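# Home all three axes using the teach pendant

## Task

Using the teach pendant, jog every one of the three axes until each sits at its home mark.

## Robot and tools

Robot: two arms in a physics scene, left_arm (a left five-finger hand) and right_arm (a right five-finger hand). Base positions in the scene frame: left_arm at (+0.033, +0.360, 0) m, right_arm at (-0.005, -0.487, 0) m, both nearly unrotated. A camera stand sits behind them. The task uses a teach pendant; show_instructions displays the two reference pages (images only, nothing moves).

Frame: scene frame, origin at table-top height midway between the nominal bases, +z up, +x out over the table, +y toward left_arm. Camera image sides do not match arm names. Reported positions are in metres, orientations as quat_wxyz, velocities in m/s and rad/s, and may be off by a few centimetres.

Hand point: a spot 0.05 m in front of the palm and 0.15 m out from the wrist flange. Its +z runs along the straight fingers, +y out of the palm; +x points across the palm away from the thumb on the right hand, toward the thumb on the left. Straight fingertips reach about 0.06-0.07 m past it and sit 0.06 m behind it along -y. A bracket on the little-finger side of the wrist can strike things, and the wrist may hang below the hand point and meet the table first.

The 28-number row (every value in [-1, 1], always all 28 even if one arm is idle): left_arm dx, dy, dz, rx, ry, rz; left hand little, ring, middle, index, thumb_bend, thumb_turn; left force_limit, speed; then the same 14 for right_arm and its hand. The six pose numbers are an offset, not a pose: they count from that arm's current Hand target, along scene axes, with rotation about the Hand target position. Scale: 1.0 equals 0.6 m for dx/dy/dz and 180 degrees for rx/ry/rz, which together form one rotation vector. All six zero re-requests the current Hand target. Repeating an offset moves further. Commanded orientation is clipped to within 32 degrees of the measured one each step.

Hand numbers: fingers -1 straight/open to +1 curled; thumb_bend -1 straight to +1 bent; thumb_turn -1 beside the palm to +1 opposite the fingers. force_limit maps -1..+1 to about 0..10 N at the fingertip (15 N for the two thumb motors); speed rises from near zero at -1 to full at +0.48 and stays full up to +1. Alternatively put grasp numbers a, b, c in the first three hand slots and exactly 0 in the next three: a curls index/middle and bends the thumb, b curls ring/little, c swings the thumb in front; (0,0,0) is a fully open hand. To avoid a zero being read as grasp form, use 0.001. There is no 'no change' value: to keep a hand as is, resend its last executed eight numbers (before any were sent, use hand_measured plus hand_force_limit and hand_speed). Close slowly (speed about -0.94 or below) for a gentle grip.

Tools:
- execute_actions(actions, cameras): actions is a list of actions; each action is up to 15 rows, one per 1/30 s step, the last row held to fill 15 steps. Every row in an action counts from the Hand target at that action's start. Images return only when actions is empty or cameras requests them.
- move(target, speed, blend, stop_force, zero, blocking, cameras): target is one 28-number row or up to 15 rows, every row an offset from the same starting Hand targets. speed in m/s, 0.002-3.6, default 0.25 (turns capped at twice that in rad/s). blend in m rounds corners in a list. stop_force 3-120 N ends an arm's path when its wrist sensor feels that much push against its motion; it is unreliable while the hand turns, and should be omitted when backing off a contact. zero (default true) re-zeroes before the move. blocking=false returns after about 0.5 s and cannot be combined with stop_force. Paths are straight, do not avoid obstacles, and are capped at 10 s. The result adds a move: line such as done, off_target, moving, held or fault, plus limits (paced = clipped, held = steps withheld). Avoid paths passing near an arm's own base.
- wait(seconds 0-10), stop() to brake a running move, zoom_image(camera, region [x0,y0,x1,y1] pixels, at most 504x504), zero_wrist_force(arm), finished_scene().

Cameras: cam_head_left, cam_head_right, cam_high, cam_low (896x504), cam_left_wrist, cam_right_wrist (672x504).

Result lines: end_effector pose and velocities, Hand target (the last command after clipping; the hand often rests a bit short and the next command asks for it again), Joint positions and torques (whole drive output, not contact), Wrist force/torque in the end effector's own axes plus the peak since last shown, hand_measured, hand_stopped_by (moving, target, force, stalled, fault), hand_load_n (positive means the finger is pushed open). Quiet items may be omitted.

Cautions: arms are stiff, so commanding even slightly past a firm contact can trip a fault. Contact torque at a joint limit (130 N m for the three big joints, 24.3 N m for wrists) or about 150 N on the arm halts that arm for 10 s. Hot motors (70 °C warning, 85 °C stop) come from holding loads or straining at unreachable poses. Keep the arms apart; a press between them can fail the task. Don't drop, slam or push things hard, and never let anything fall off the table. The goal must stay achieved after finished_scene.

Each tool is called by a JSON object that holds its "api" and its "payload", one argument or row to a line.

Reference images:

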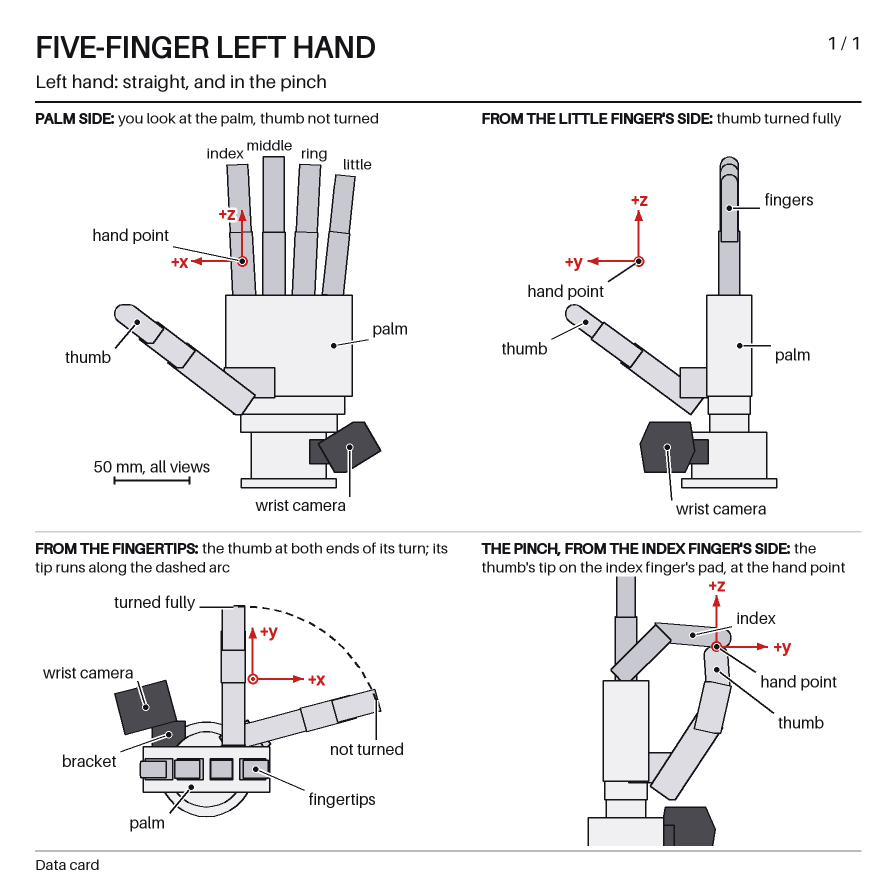

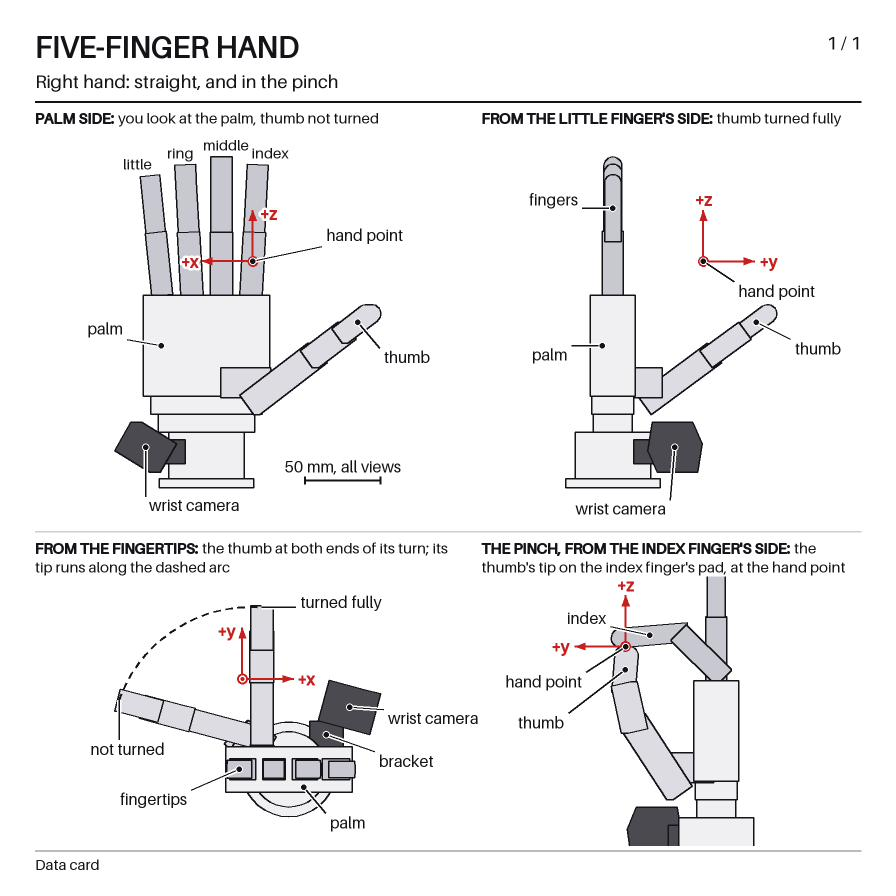

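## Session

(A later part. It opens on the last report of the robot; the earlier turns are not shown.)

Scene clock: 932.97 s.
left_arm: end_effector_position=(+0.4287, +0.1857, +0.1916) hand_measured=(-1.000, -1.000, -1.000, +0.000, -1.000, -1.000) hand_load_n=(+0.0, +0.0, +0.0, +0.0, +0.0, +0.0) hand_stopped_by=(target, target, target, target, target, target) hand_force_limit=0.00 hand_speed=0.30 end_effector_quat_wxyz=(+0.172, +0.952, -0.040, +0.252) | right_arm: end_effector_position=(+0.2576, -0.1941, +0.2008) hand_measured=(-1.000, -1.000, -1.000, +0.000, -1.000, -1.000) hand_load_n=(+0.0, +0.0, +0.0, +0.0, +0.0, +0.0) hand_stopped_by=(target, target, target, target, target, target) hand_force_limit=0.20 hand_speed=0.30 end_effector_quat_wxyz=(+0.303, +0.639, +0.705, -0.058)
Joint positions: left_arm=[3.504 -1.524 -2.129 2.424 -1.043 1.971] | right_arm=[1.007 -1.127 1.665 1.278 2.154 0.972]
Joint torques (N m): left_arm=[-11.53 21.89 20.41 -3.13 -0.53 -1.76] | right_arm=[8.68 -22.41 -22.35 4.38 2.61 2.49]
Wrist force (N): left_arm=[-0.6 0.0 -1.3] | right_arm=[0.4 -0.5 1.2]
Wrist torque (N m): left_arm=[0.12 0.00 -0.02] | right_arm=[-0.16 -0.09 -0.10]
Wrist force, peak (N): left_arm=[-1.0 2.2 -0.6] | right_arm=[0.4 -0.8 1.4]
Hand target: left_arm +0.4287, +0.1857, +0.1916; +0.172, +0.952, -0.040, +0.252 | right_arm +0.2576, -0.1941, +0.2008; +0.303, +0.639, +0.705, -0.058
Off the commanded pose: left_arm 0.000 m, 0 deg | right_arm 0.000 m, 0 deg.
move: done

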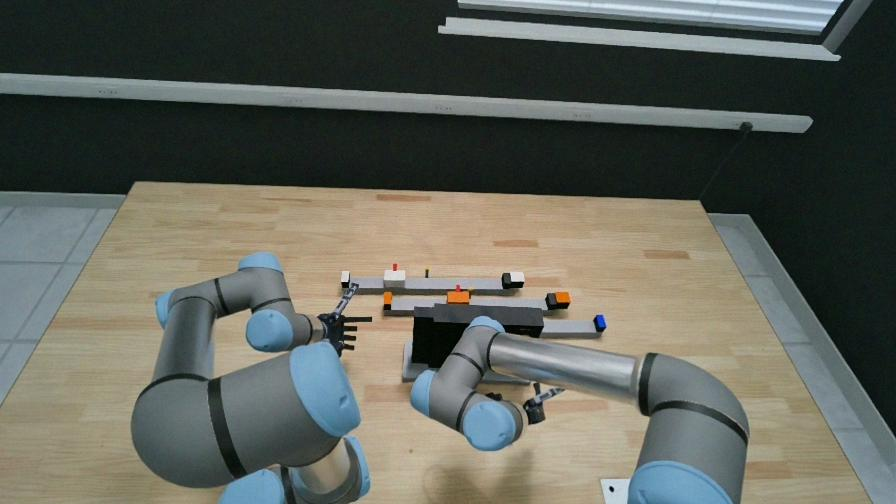

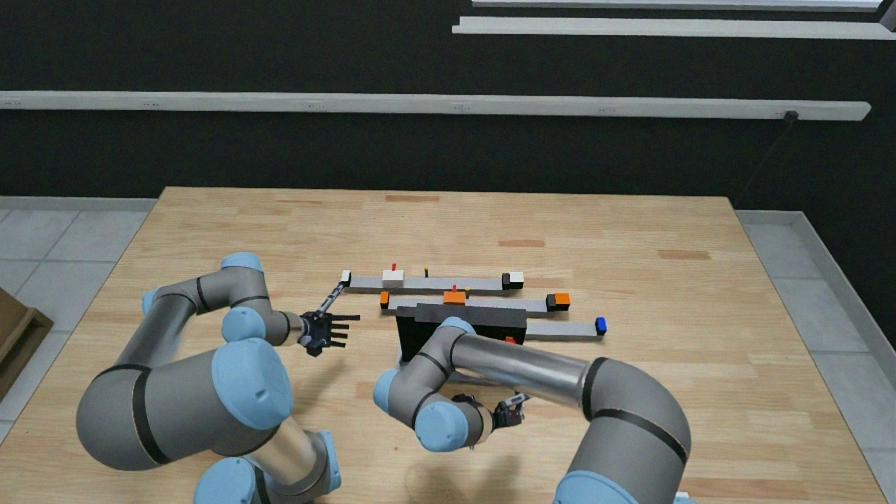

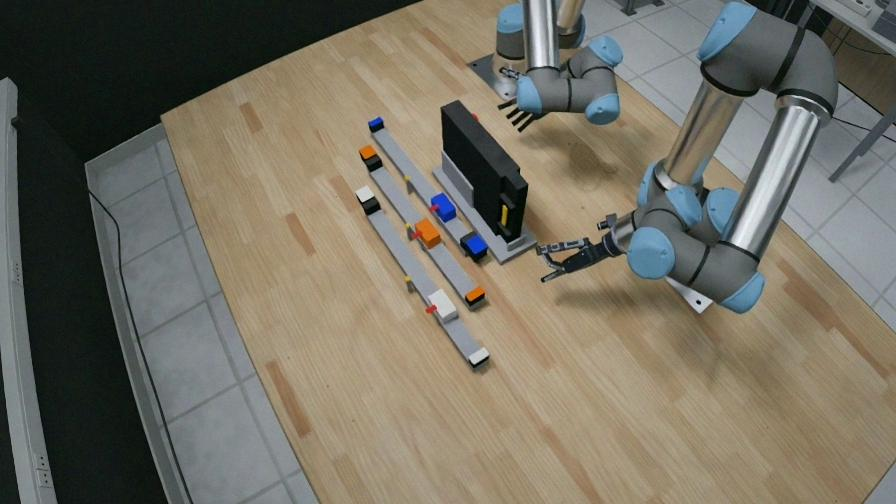

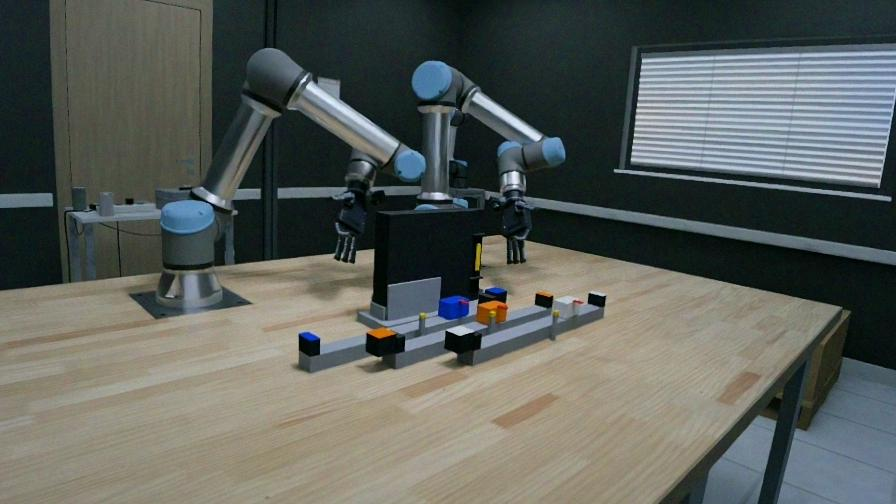

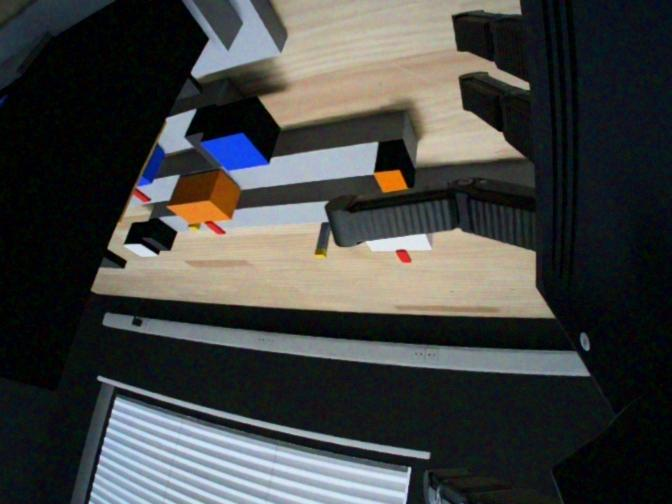

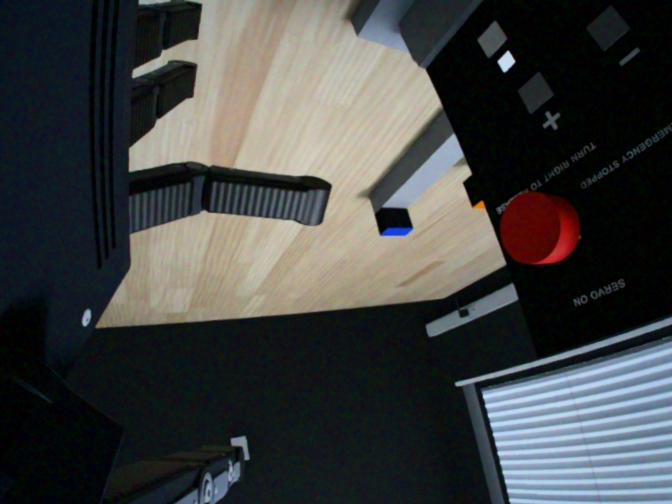

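{"api": "move", "payload": {
  "target": [
    [0.12,0.05,0.05,-0.0977,-0.0977,-0.2359,1,1,-1,0.0,-1,-1,0,0.3,0,0,0,0,0,0,-1,-1,-1,0.0,-1,-1,0.2,0.3],
    [0.12,-0.06,-0.05,-0.1953,-0.1953,-0.4717,1,1,-1,0.0,-1,-1,0,0.3,0,0,0,0,0,0,-1,-1,-1,0.0,-1,-1,0.2,0.3]
  ],
  "speed": 0.3,
  "blend": [0.02,0],
  "cameras": ["cam_left_wrist", "cam_low", "cam_high"]
}}

{"api": "zoom_image", "payload": {
  "camera": "cam_low",
  "region": [440, 180, 580, 310]
}}

{"api": "zoom_image", "payload": {
  "camera": "cam_high",
  "region": [440, 150, 600, 290]
}}

Scene clock: 1033.37 s.
left_arm: end_effector_position=(+0.5007, +0.1497, +0.1616) hand_measured=(+1.000, +1.000, -1.000, +0.000, -1.000, -1.000) hand_load_n=(+0.0, +0.0, +0.0, +0.0, +0.0, +0.0) hand_stopped_by=(target, target, target, target, target, target) hand_force_limit=0.00 hand_speed=0.30 end_effector_quat_wxyz=(-0.523, -0.481, +0.626, -0.321) | right_arm: end_effector_position=(+0.2576, -0.1941, +0.2008) hand_measured=(-1.000, -1.000, -1.000, +0.000, -1.000, -1.000) hand_load_n=(+0.0, +0.0, +0.0, +0.0, +0.0, +0.0) hand_stopped_by=(target, target, target, target, target, target) hand_force_limit=0.20 hand_speed=0.30 end_effector_quat_wxyz=(+0.303, +0.639, +0.705, -0.058)
Joint positions: left_arm=[3.322 -2.606 -1.34 1.232 -0.637 4.255] | right_arm=[1.007 -1.127 1.665 1.278 2.154 0.972]
Joint torques (N m): left_arm=[-12.88 36.62 20.07 -4.43 -1.42 1.69] | right_arm=[8.29 -22.07 -20.9 4.29 2.41 2.43]
Wrist force (N): left_arm=[-1.1 1.1 -1.4] | right_arm=[0.4 -0.6 1.0]
Wrist torque (N m): left_arm=[0.38 0.14 -0.23] | right_arm=[-0.17 -0.09 -0.10]
Wrist force, peak (N): left_arm=[-1.6 0.5 -1.7] | right_arm=[0.4 -0.8 1.4]
Hand target: left_arm +0.5007, +0.1497, +0.1616; -0.523, -0.481, +0.626, -0.320 | right_arm +0.2576, -0.1941, +0.2008; +0.303, +0.639, +0.705, -0.058
Off the commanded pose: left_arm 0.000 m, 0 deg | right_arm 0.000 m, 0 deg.
move: done
Images, in order (width x height): cam_high 896x504, cam_low 896x504, cam_left_wrist 672x504.

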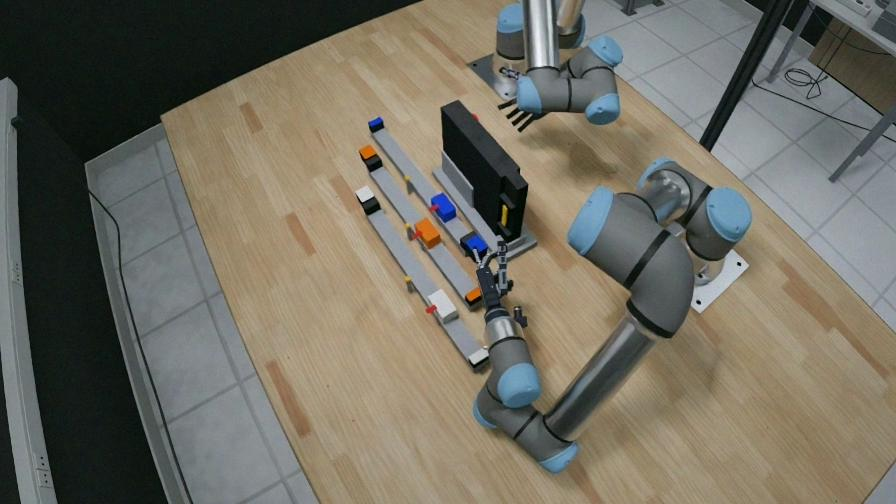

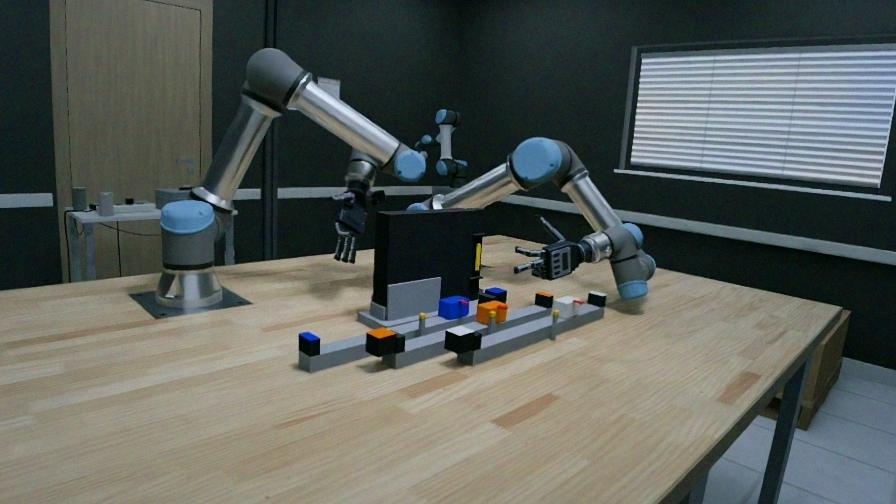

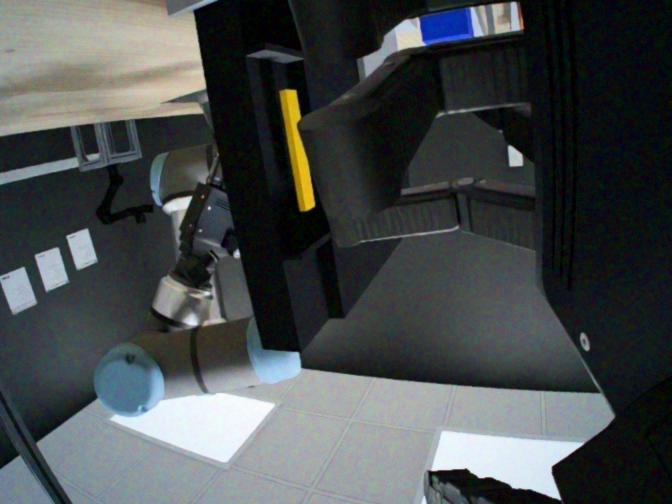

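Scaled by 3.600 from the camera's 896x504 image, which has a finer 1280x720 frame.

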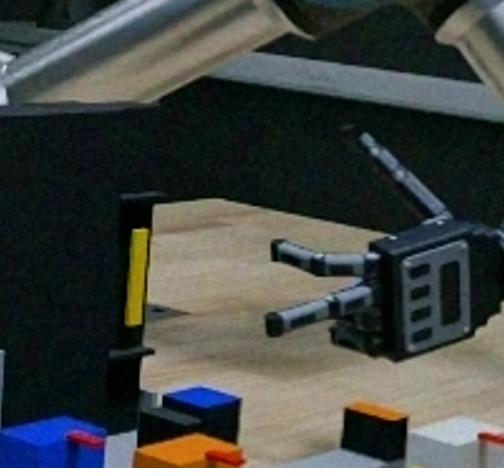

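Scaled by 3.150 from the camera's 896x504 image, which has a finer 1280x720 frame.

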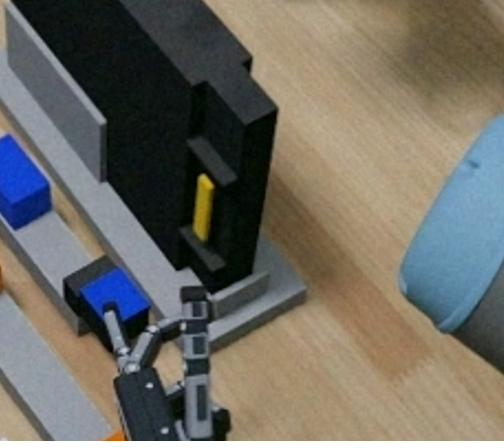

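{"api": "zoom_image", "payload": {
  "camera": "cam_left_wrist",
  "region": [180, 0, 440, 360]
}}

Scaled by 1.400 from the camera's 672x504 image, which has a finer 960x720 frame.

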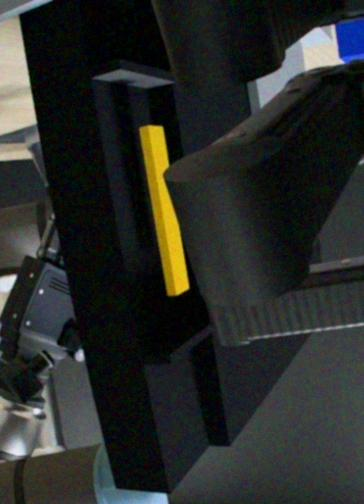

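{"api": "move", "payload": {
  "target": [-0.0228,-0.1435,-0.0193,0,0,0,1,1,-1,0.0,-1,-1,0,0.3,0,0,0,0,0,0,-1,-1,-1,0.0,-1,-1,0.2,0.3],
  "speed": 0.06,
  "stop_force": 5,
  "cameras": ["cam_left_wrist", "cam_low", "cam_high"]
}}

{"api": "zoom_image", "payload": {
  "camera": "cam_low",
  "region": [440, 200, 560, 300]
}}

{"api": "zoom_image", "payload": {
  "camera": "cam_high",
  "region": [470, 170, 570, 270]
}}

Scene clock: 1059.07 s.
left_arm: end_effector_position=(+0.4911, +0.0890, +0.1535) hand_measured=(+1.000, +1.000, -1.000, +0.000, -1.000, -1.000) hand_load_n=(+0.0, +0.0, +0.0, -0.5, +0.0, +0.0) hand_stopped_by=(target, target, target, target, target, target) hand_force_limit=0.00 hand_speed=0.30 end_effector_quat_wxyz=(-0.523, -0.481, +0.626, -0.321) | right_arm: end_effector_position=(+0.2576, -0.1941, +0.2008) hand_measured=(-1.000, -1.000, -1.000, +0.000, -1.000, -1.000) hand_load_n=(+0.0, +0.0, +0.0, +0.0, +0.0, +0.0) hand_stopped_by=(target, target, target, target, target, target) hand_force_limit=0.20 hand_speed=0.30 end_effector_quat_wxyz=(+0.303, +0.639, +0.705, -0.058)
Joint positions: left_arm=[3.224 -2.613 -1.343 1.307 -0.55 4.179] | right_arm=[1.007 -1.127 1.665 1.278 2.154 0.972]
Joint torques (N m): left_arm=[-0.98 45.74 10.88 -1.44 0.92 -0.49] | right_arm=[8.67 -22.49 -21.62 4.26 2.36 2.51]
Wrist force (N): left_arm=[-1.4 1.2 -1.7] | right_arm=[0.3 -0.4 1.2]
Wrist torque (N m): left_arm=[0.41 0.15 -0.22] | right_arm=[-0.14 -0.09 -0.10]
Wrist force, peak (N): left_arm=[-1.4 1.1 -2.2] | right_arm=[0.4 -0.7 1.4]
Hand target: left_arm +0.4911, +0.0890, +0.1535; -0.523, -0.481, +0.626, -0.321 (not the last commanded pose) | right_arm +0.2576, -0.1941, +0.2008; +0.303, +0.639, +0.705, -0.058
Off the commanded pose: left_arm 0.026 m, 0 deg | right_arm 0.000 m, 0 deg.
FORCE FAULT: contact force on the left arm reached its limit, and that arm stopped. The contact can be on any part of that arm, not only on its tool. That arm's remaining commands of this call were not run. That arm is still stopped at the end of this call. That arm stays stopped for about 10 more seconds. Until then a move that you send moves the other arm only, and its call returns only when the move has ended. Once the stop has ended, the next robot result says so. If the stop ends while you think or write, that arm runs what you send next, counted from a new Hand target: where the arm stands when the stop ends. While its stop runs, that arm, its gripper or tool too, takes no new command. Until it ends, the stop uses up actions while you think or wait. An arm that is not stopped still takes commands.
move: fault (left_arm)
Images, in order (width x height): cam_high 896x504, cam_low 896x504, cam_left_wrist 672x504.

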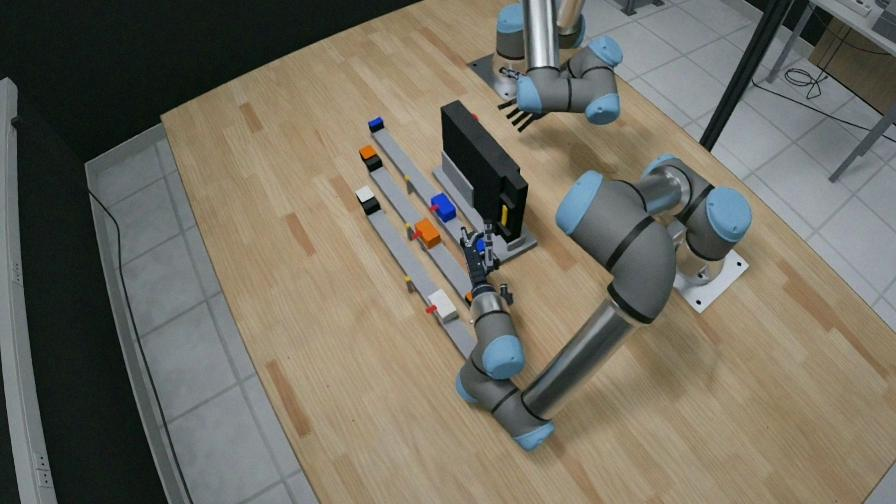

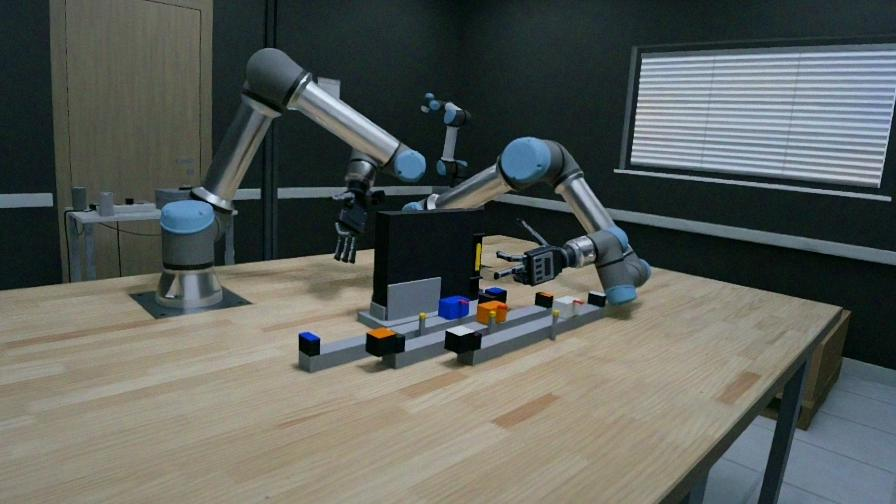

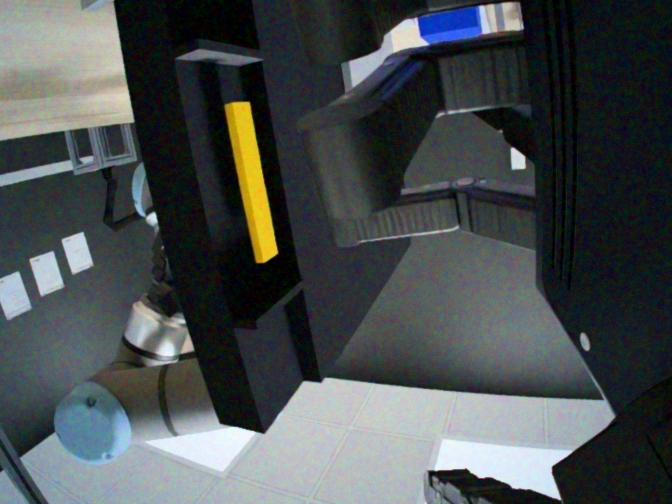

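Scaled by 4.200 from the camera's 896x504 image, which has a finer 1280x720 frame.

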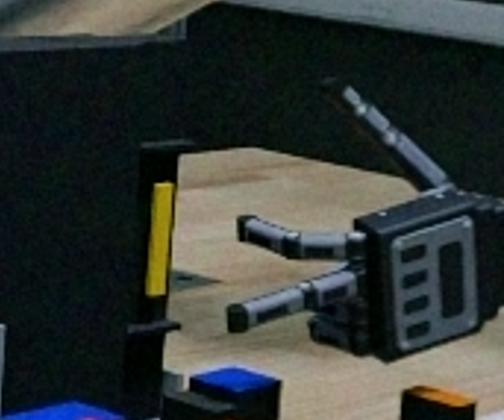

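Scaled by 5.040 from the camera's 896x504 image, which has a finer 1280x720 frame.

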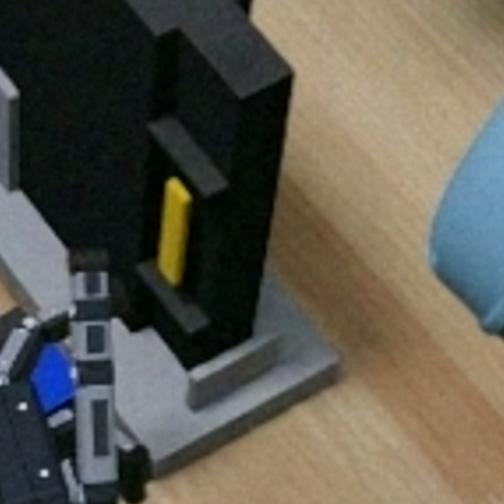

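{"api": "wait", "payload": {
  "seconds": 5,
  "cameras": ["cam_high", "cam_low", "cam_head_left"]
}}

{"api": "zoom_image", "payload": {
  "camera": "cam_high",
  "region": [430, 260, 590, 480]
}}

{"api": "zoom_image", "payload": {
  "camera": "cam_low",
  "region": [520, 220, 680, 340]
}}

Scene clock: 1070.40 s.
left_arm: end_effector_position=(+0.4911, +0.0890, +0.1535) hand_measured=(+1.000, +1.000, -1.000, +0.000, -1.000, -1.000) hand_load_n=(+0.0, +0.0, +0.0, +0.0, +0.0, -0.5) hand_stopped_by=(target, target, target, target, target, target) hand_force_limit=0.00 hand_speed=0.30 end_effector_quat_wxyz=(-0.523, -0.481, +0.626, -0.321) | right_arm: end_effector_position=(+0.2576, -0.1941, +0.2008) hand_measured=(-1.000, -1.000, -1.000, +0.000, -1.000, -1.000) hand_load_n=(+0.0, +0.0, +0.0, +0.0, +0.0, +0.0) hand_stopped_by=(target, target, target, target, target, target) hand_force_limit=0.20 hand_speed=0.30 end_effector_quat_wxyz=(+0.303, +0.639, +0.705, -0.058)
Joint positions: left_arm=[3.224 -2.613 -1.343 1.307 -0.55 4.179] | right_arm=[1.007 -1.127 1.665 1.278 2.154 0.972]
Joint torques (N m): left_arm=[-0.43 46.43 11.34 -1.49 1.22 -0.23] | right_arm=[8.44 -22.44 -21.12 4.21 2.22 2.4]
Wrist force (N): left_arm=[-1.2 0.9 -1.7] | right_arm=[0.4 -0.6 1.2]
Wrist torque (N m): left_arm=[0.37 0.13 -0.21] | right_arm=[-0.17 -0.09 -0.10]
Wrist force, peak (N): left_arm=[-1.5 1.3 -1.7] | right_arm=[0.6 -0.7 1.5]
Hand target: left_arm +0.4911, +0.0890, +0.1535; -0.523, -0.481, +0.626, -0.321 (not the last commanded pose) | right_arm +0.2576, -0.1941, +0.2008; +0.303, +0.639, +0.705, -0.058
Off the commanded pose: left_arm 0.026 m, 0 deg | right_arm 0.000 m, 0 deg.
FORCE FAULT, CONTINUED: the left arm's stop, for the force fault that an earlier result reported, is over. The rest of the stop counts as 19 of the actions that you can send in this scene. During its stop the left arm's controller moved it back a little. That arm's target is now where it stood when the stop ended, not its last command. That arm accepts commands again.
wait: 5.00 s; at rest from the start
Images, in order (width x height): cam_head_left 896x504, cam_high 896x504, cam_low 896x504.

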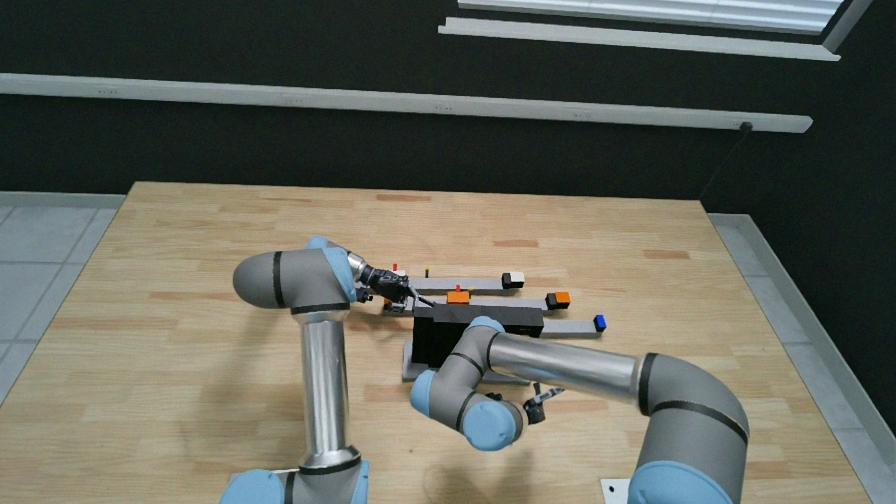

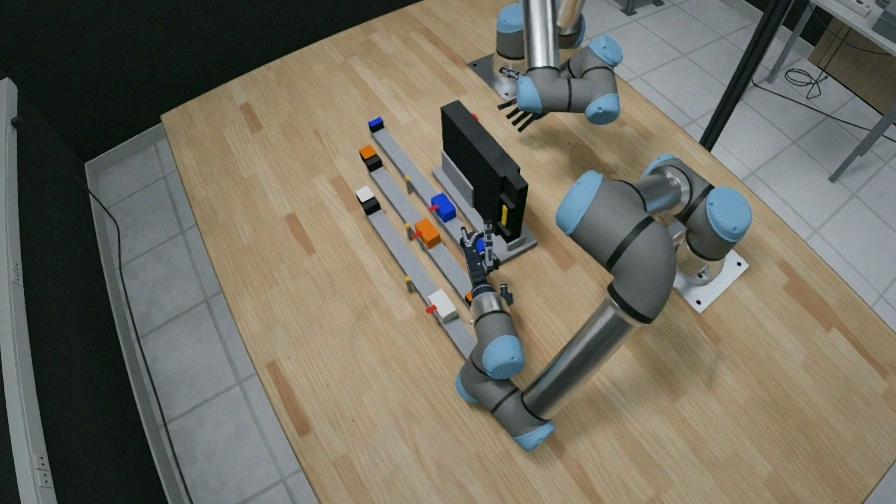

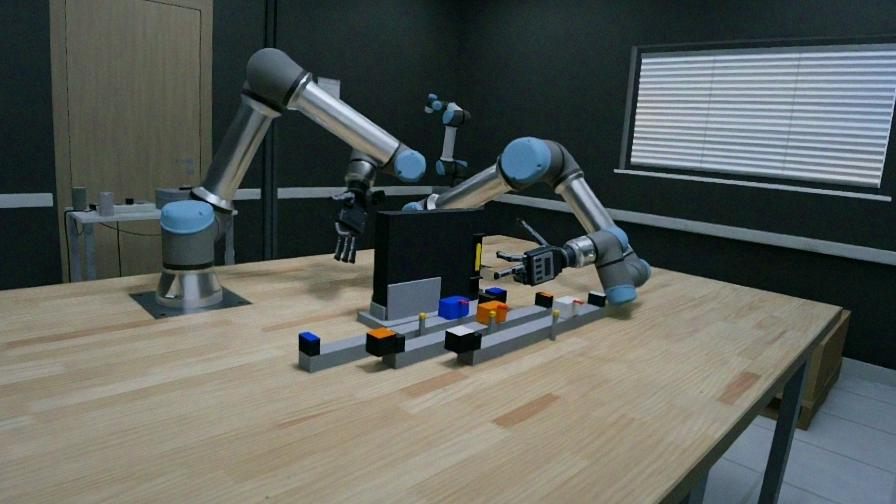

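Scaled by 2.291 from the camera's 896x504 image, which has a finer 1280x720 frame.

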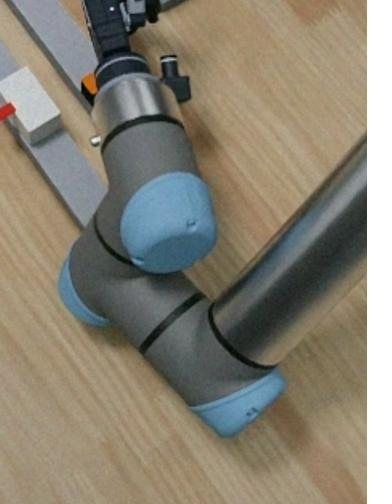

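Scaled by 3.150 from the camera's 896x504 image, which has a finer 1280x720 frame.

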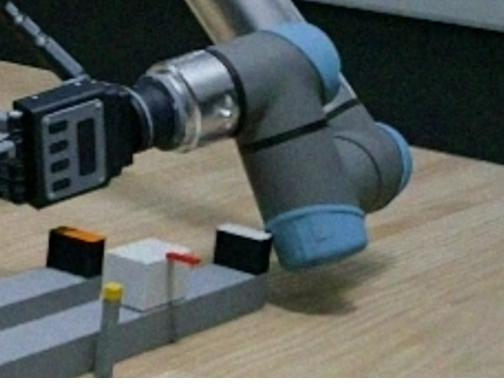

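{"api": "move", "payload": {
  "target": [
    [0,0.1,0,0,0,0,1,1,-1,0.0,-1,-1,0,0.3,0,0,0,0,0,0,-1,-1,-1,0.0,-1,-1,0.2,0.3],
    [0.05,0.12,0.2,0.1,0,0,1,1,-1,0.0,-1,-1,0,0.3,0,0,0,0,0,0,-1,-1,-1,0.0,-1,-1,0.2,0.3],
    [0.05,0.08,0.22,0.4167,0,0,-1,-1,-1,0.0,-1,-1,0,0.3,0,0,0,0,0,0,-1,-1,-1,0.0,-1,-1,0.2,0.3]
  ],
  "speed": [0.1, 0.2, 0.3],
  "blend": [0.01,0.03,0],
  "cameras": ["cam_left_wrist", "cam_low", "cam_high"]
}}

Scene clock: 1116.83 s.
left_arm: end_effector_position=(+0.5211, +0.1370, +0.2855) hand_measured=(-1.000, -1.000, -1.000, +0.000, -1.000, -1.000) hand_load_n=(+0.0, +0.0, +0.0, +0.0, +0.0, +0.0) hand_stopped_by=(target, target, target, target, target, target) hand_force_limit=0.00 hand_speed=0.30 end_effector_quat_wxyz=(+0.122, +0.700, -0.692, -0.127) | right_arm: end_effector_position=(+0.2576, -0.1941, +0.2008) hand_measured=(-1.000, -1.000, -1.000, +0.000, -1.000, -1.000) hand_load_n=(+0.0, +0.0, +0.0, +0.0, +0.0, +0.0) hand_stopped_by=(target, target, target, target, target, target) hand_force_limit=0.20 hand_speed=0.30 end_effector_quat_wxyz=(+0.303, +0.639, +0.705, -0.058)
Joint positions: left_arm=[3.002 -2.553 -0.418 1.047 -1.543 3.043] | right_arm=[1.007 -1.127 1.665 1.278 2.154 0.972]
Joint torques (N m): left_arm=[-12.47 39.54 22.05 -4.89 -1.95 -1.69] | right_arm=[8.98 -22.66 -21.33 4.16 2.09 2.45]
Wrist force (N): left_arm=[0.3 0.6 0.2] | right_arm=[0.6 -0.5 1.3]
Wrist torque (N m): left_arm=[0.10 -0.03 0.08] | right_arm=[-0.17 -0.14 -0.08]
Wrist force, peak (N): left_arm=[-2.0 1.3 -1.4] | right_arm=[0.4 -0.6 1.6]
Hand target: left_arm +0.5211, +0.1370, +0.2855; +0.122, +0.700, -0.692, -0.127 | right_arm +0.2576, -0.1941, +0.2008; +0.303, +0.639, +0.705, -0.058
Off the commanded pose: left_arm 0.000 m, 0 deg | right_arm 0.000 m, 0 deg.
move: done
Images, in order (width x height): cam_high 896x504, cam_low 896x504, cam_left_wrist 672x504.

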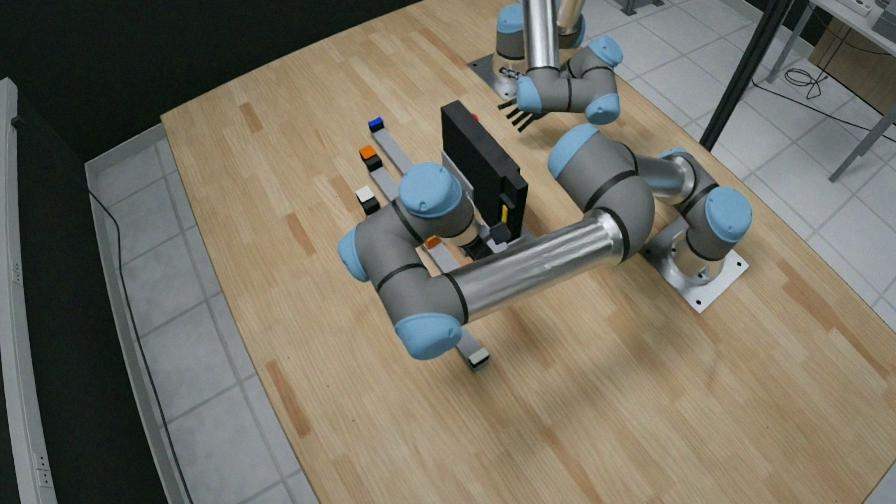

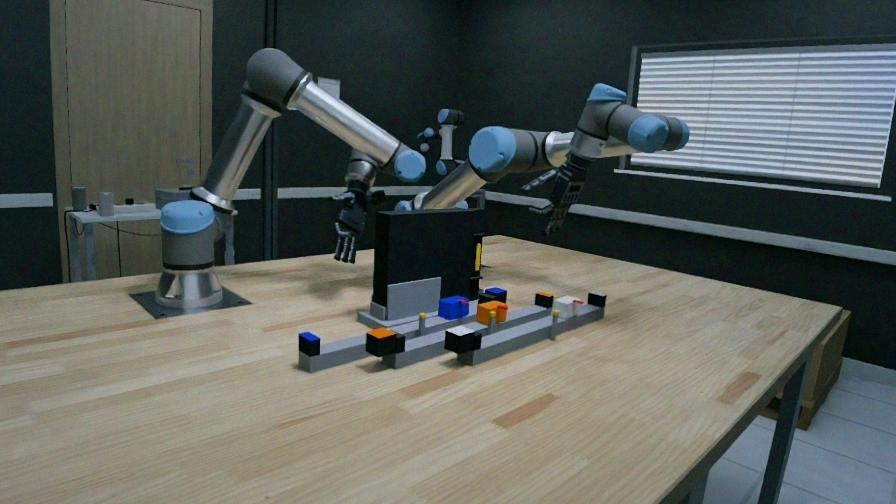

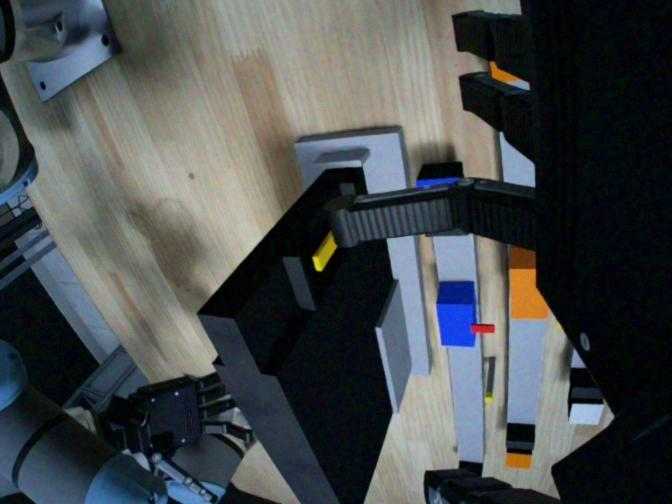

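{"api": "zoom_image", "payload": {
  "camera": "cam_left_wrist",
  "region": [180, 120, 460, 400]
}}

Scaled by 1.800 from the camera's 672x504 image, which has a finer 960x720 frame.

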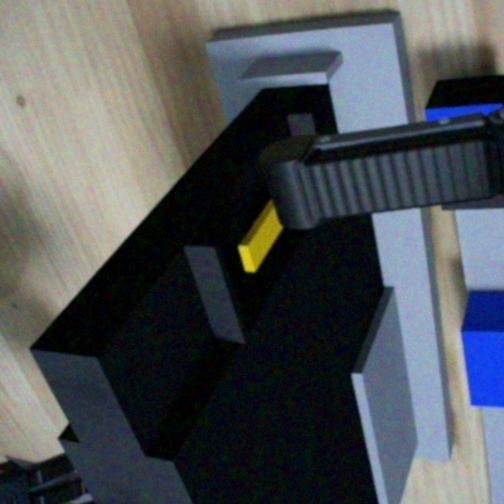

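{"api": "move", "payload": {
  "target": [
    [-0.0185,-0.1517,-0.075,0,0,0,-1,-1,-1,0.0,-1,-1,0,0.3,0,0,0,0,0,0,-1,-1,-1,0.0,-1,-1,0.2,0.3],
    [-0.05,-0.1517,-0.194,0,0,0,-1,-1,-1,0.0,-1,-1,0,0.3,0,0,0,0,0,0,-1,-1,-1,0.0,-1,-1,0.2,0.3]
  ],
  "speed": 0.08,
  "stop_force": 6,
  "cameras": ["cam_left_wrist", "cam_low", "cam_high"]
}}

{"api": "zoom_image", "payload": {
  "camera": "cam_left_wrist",
  "region": [150, 120, 450, 420]
}}

{"api": "zoom_image", "payload": {
  "camera": "cam_low",
  "region": [440, 200, 560, 300]
}}

Scene clock: 1172.77 s.
left_arm: end_effector_position=(+0.4911, +0.0460, +0.1691) hand_measured=(-1.000, -1.000, -1.000, +0.000, -1.000, -1.000) hand_load_n=(+0.0, +0.0, +0.0, +0.0, +0.0, +0.0) hand_stopped_by=(target, target, target, target, target, target) hand_force_limit=0.00 hand_speed=0.30 end_effector_quat_wxyz=(+0.122, +0.700, -0.692, -0.127) | right_arm: end_effector_position=(+0.2576, -0.1941, +0.2008) hand_measured=(-1.000, -1.000, -1.000, +0.000, -1.000, -1.000) hand_load_n=(+0.0, +0.0, +0.0, +0.0, +0.0, +0.0) hand_stopped_by=(target, target, target, target, target, target) hand_force_limit=0.20 hand_speed=0.30 end_effector_quat_wxyz=(+0.303, +0.639, +0.705, -0.058)
Joint positions: left_arm=[2.855 -2.562 -0.697 1.342 -1.493 2.906] | right_arm=[1.007 -1.127 1.665 1.278 2.154 0.972]
Joint torques (N m): left_arm=[-6.1 59.39 9.34 0.09 2.64 -1.99] | right_arm=[8.6 -22.43 -20.69 4.15 2.04 2.46]
Wrist force (N): left_arm=[-0.6 0.0 0.1] | right_arm=[0.6 -0.5 1.2]
Wrist torque (N m): left_arm=[0.03 0.11 0.08] | right_arm=[-0.17 -0.12 -0.09]
Wrist force, peak (N): left_arm=[0.3 0.8 0.3] | right_arm=[0.6 -0.7 1.4]
Hand target: left_arm +0.4911, +0.0460, +0.1691; +0.122, +0.700, -0.692, -0.127 | right_arm +0.2576, -0.1941, +0.2008; +0.303, +0.639, +0.705, -0.058
Off the commanded pose: left_arm 0.000 m, 0 deg | right_arm 0.000 m, 0 deg.
move: done
Images, in order (width x height): cam_high 896x504, cam_low 896x504, cam_left_wrist 672x504.

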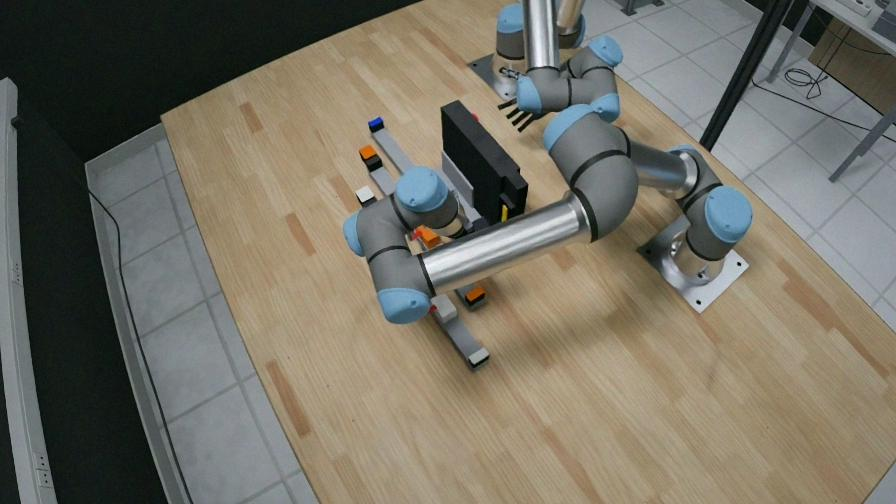

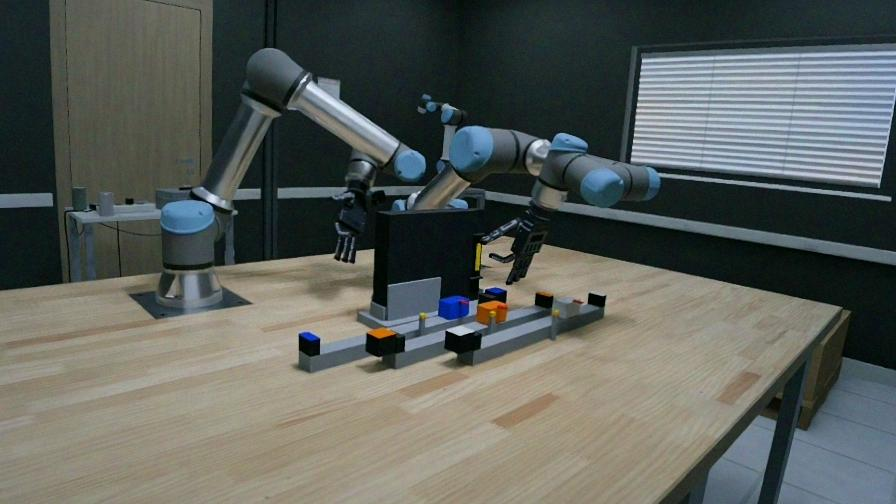

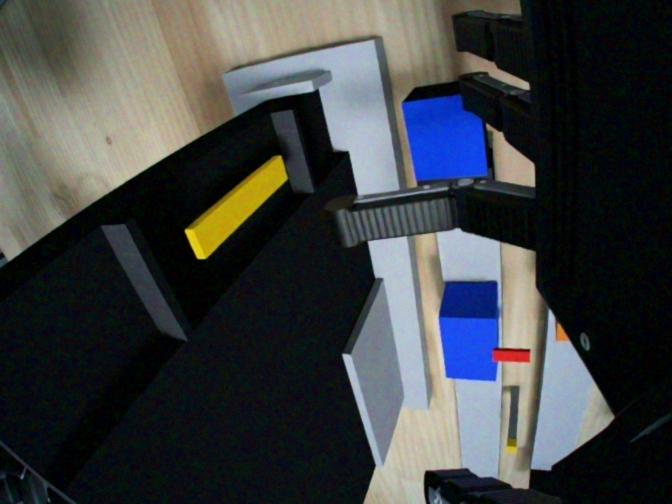

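Scaled by 1.680 from the camera's 672x504 image, which has a finer 960x720 frame.

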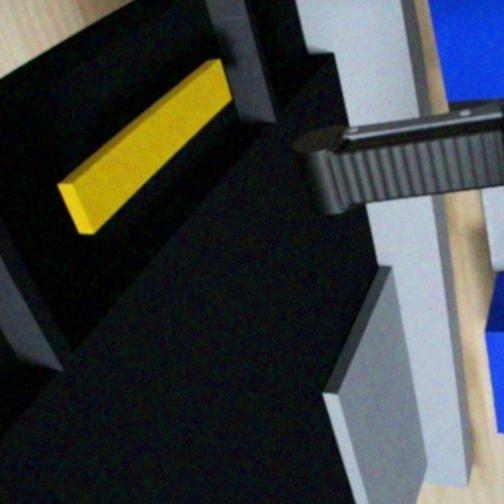

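Scaled by 4.200 from the camera's 896x504 image, which has a finer 1280x720 frame.

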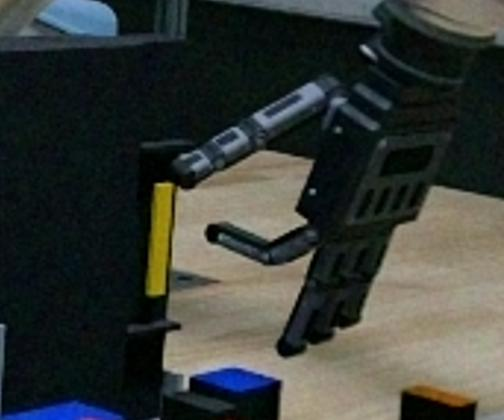

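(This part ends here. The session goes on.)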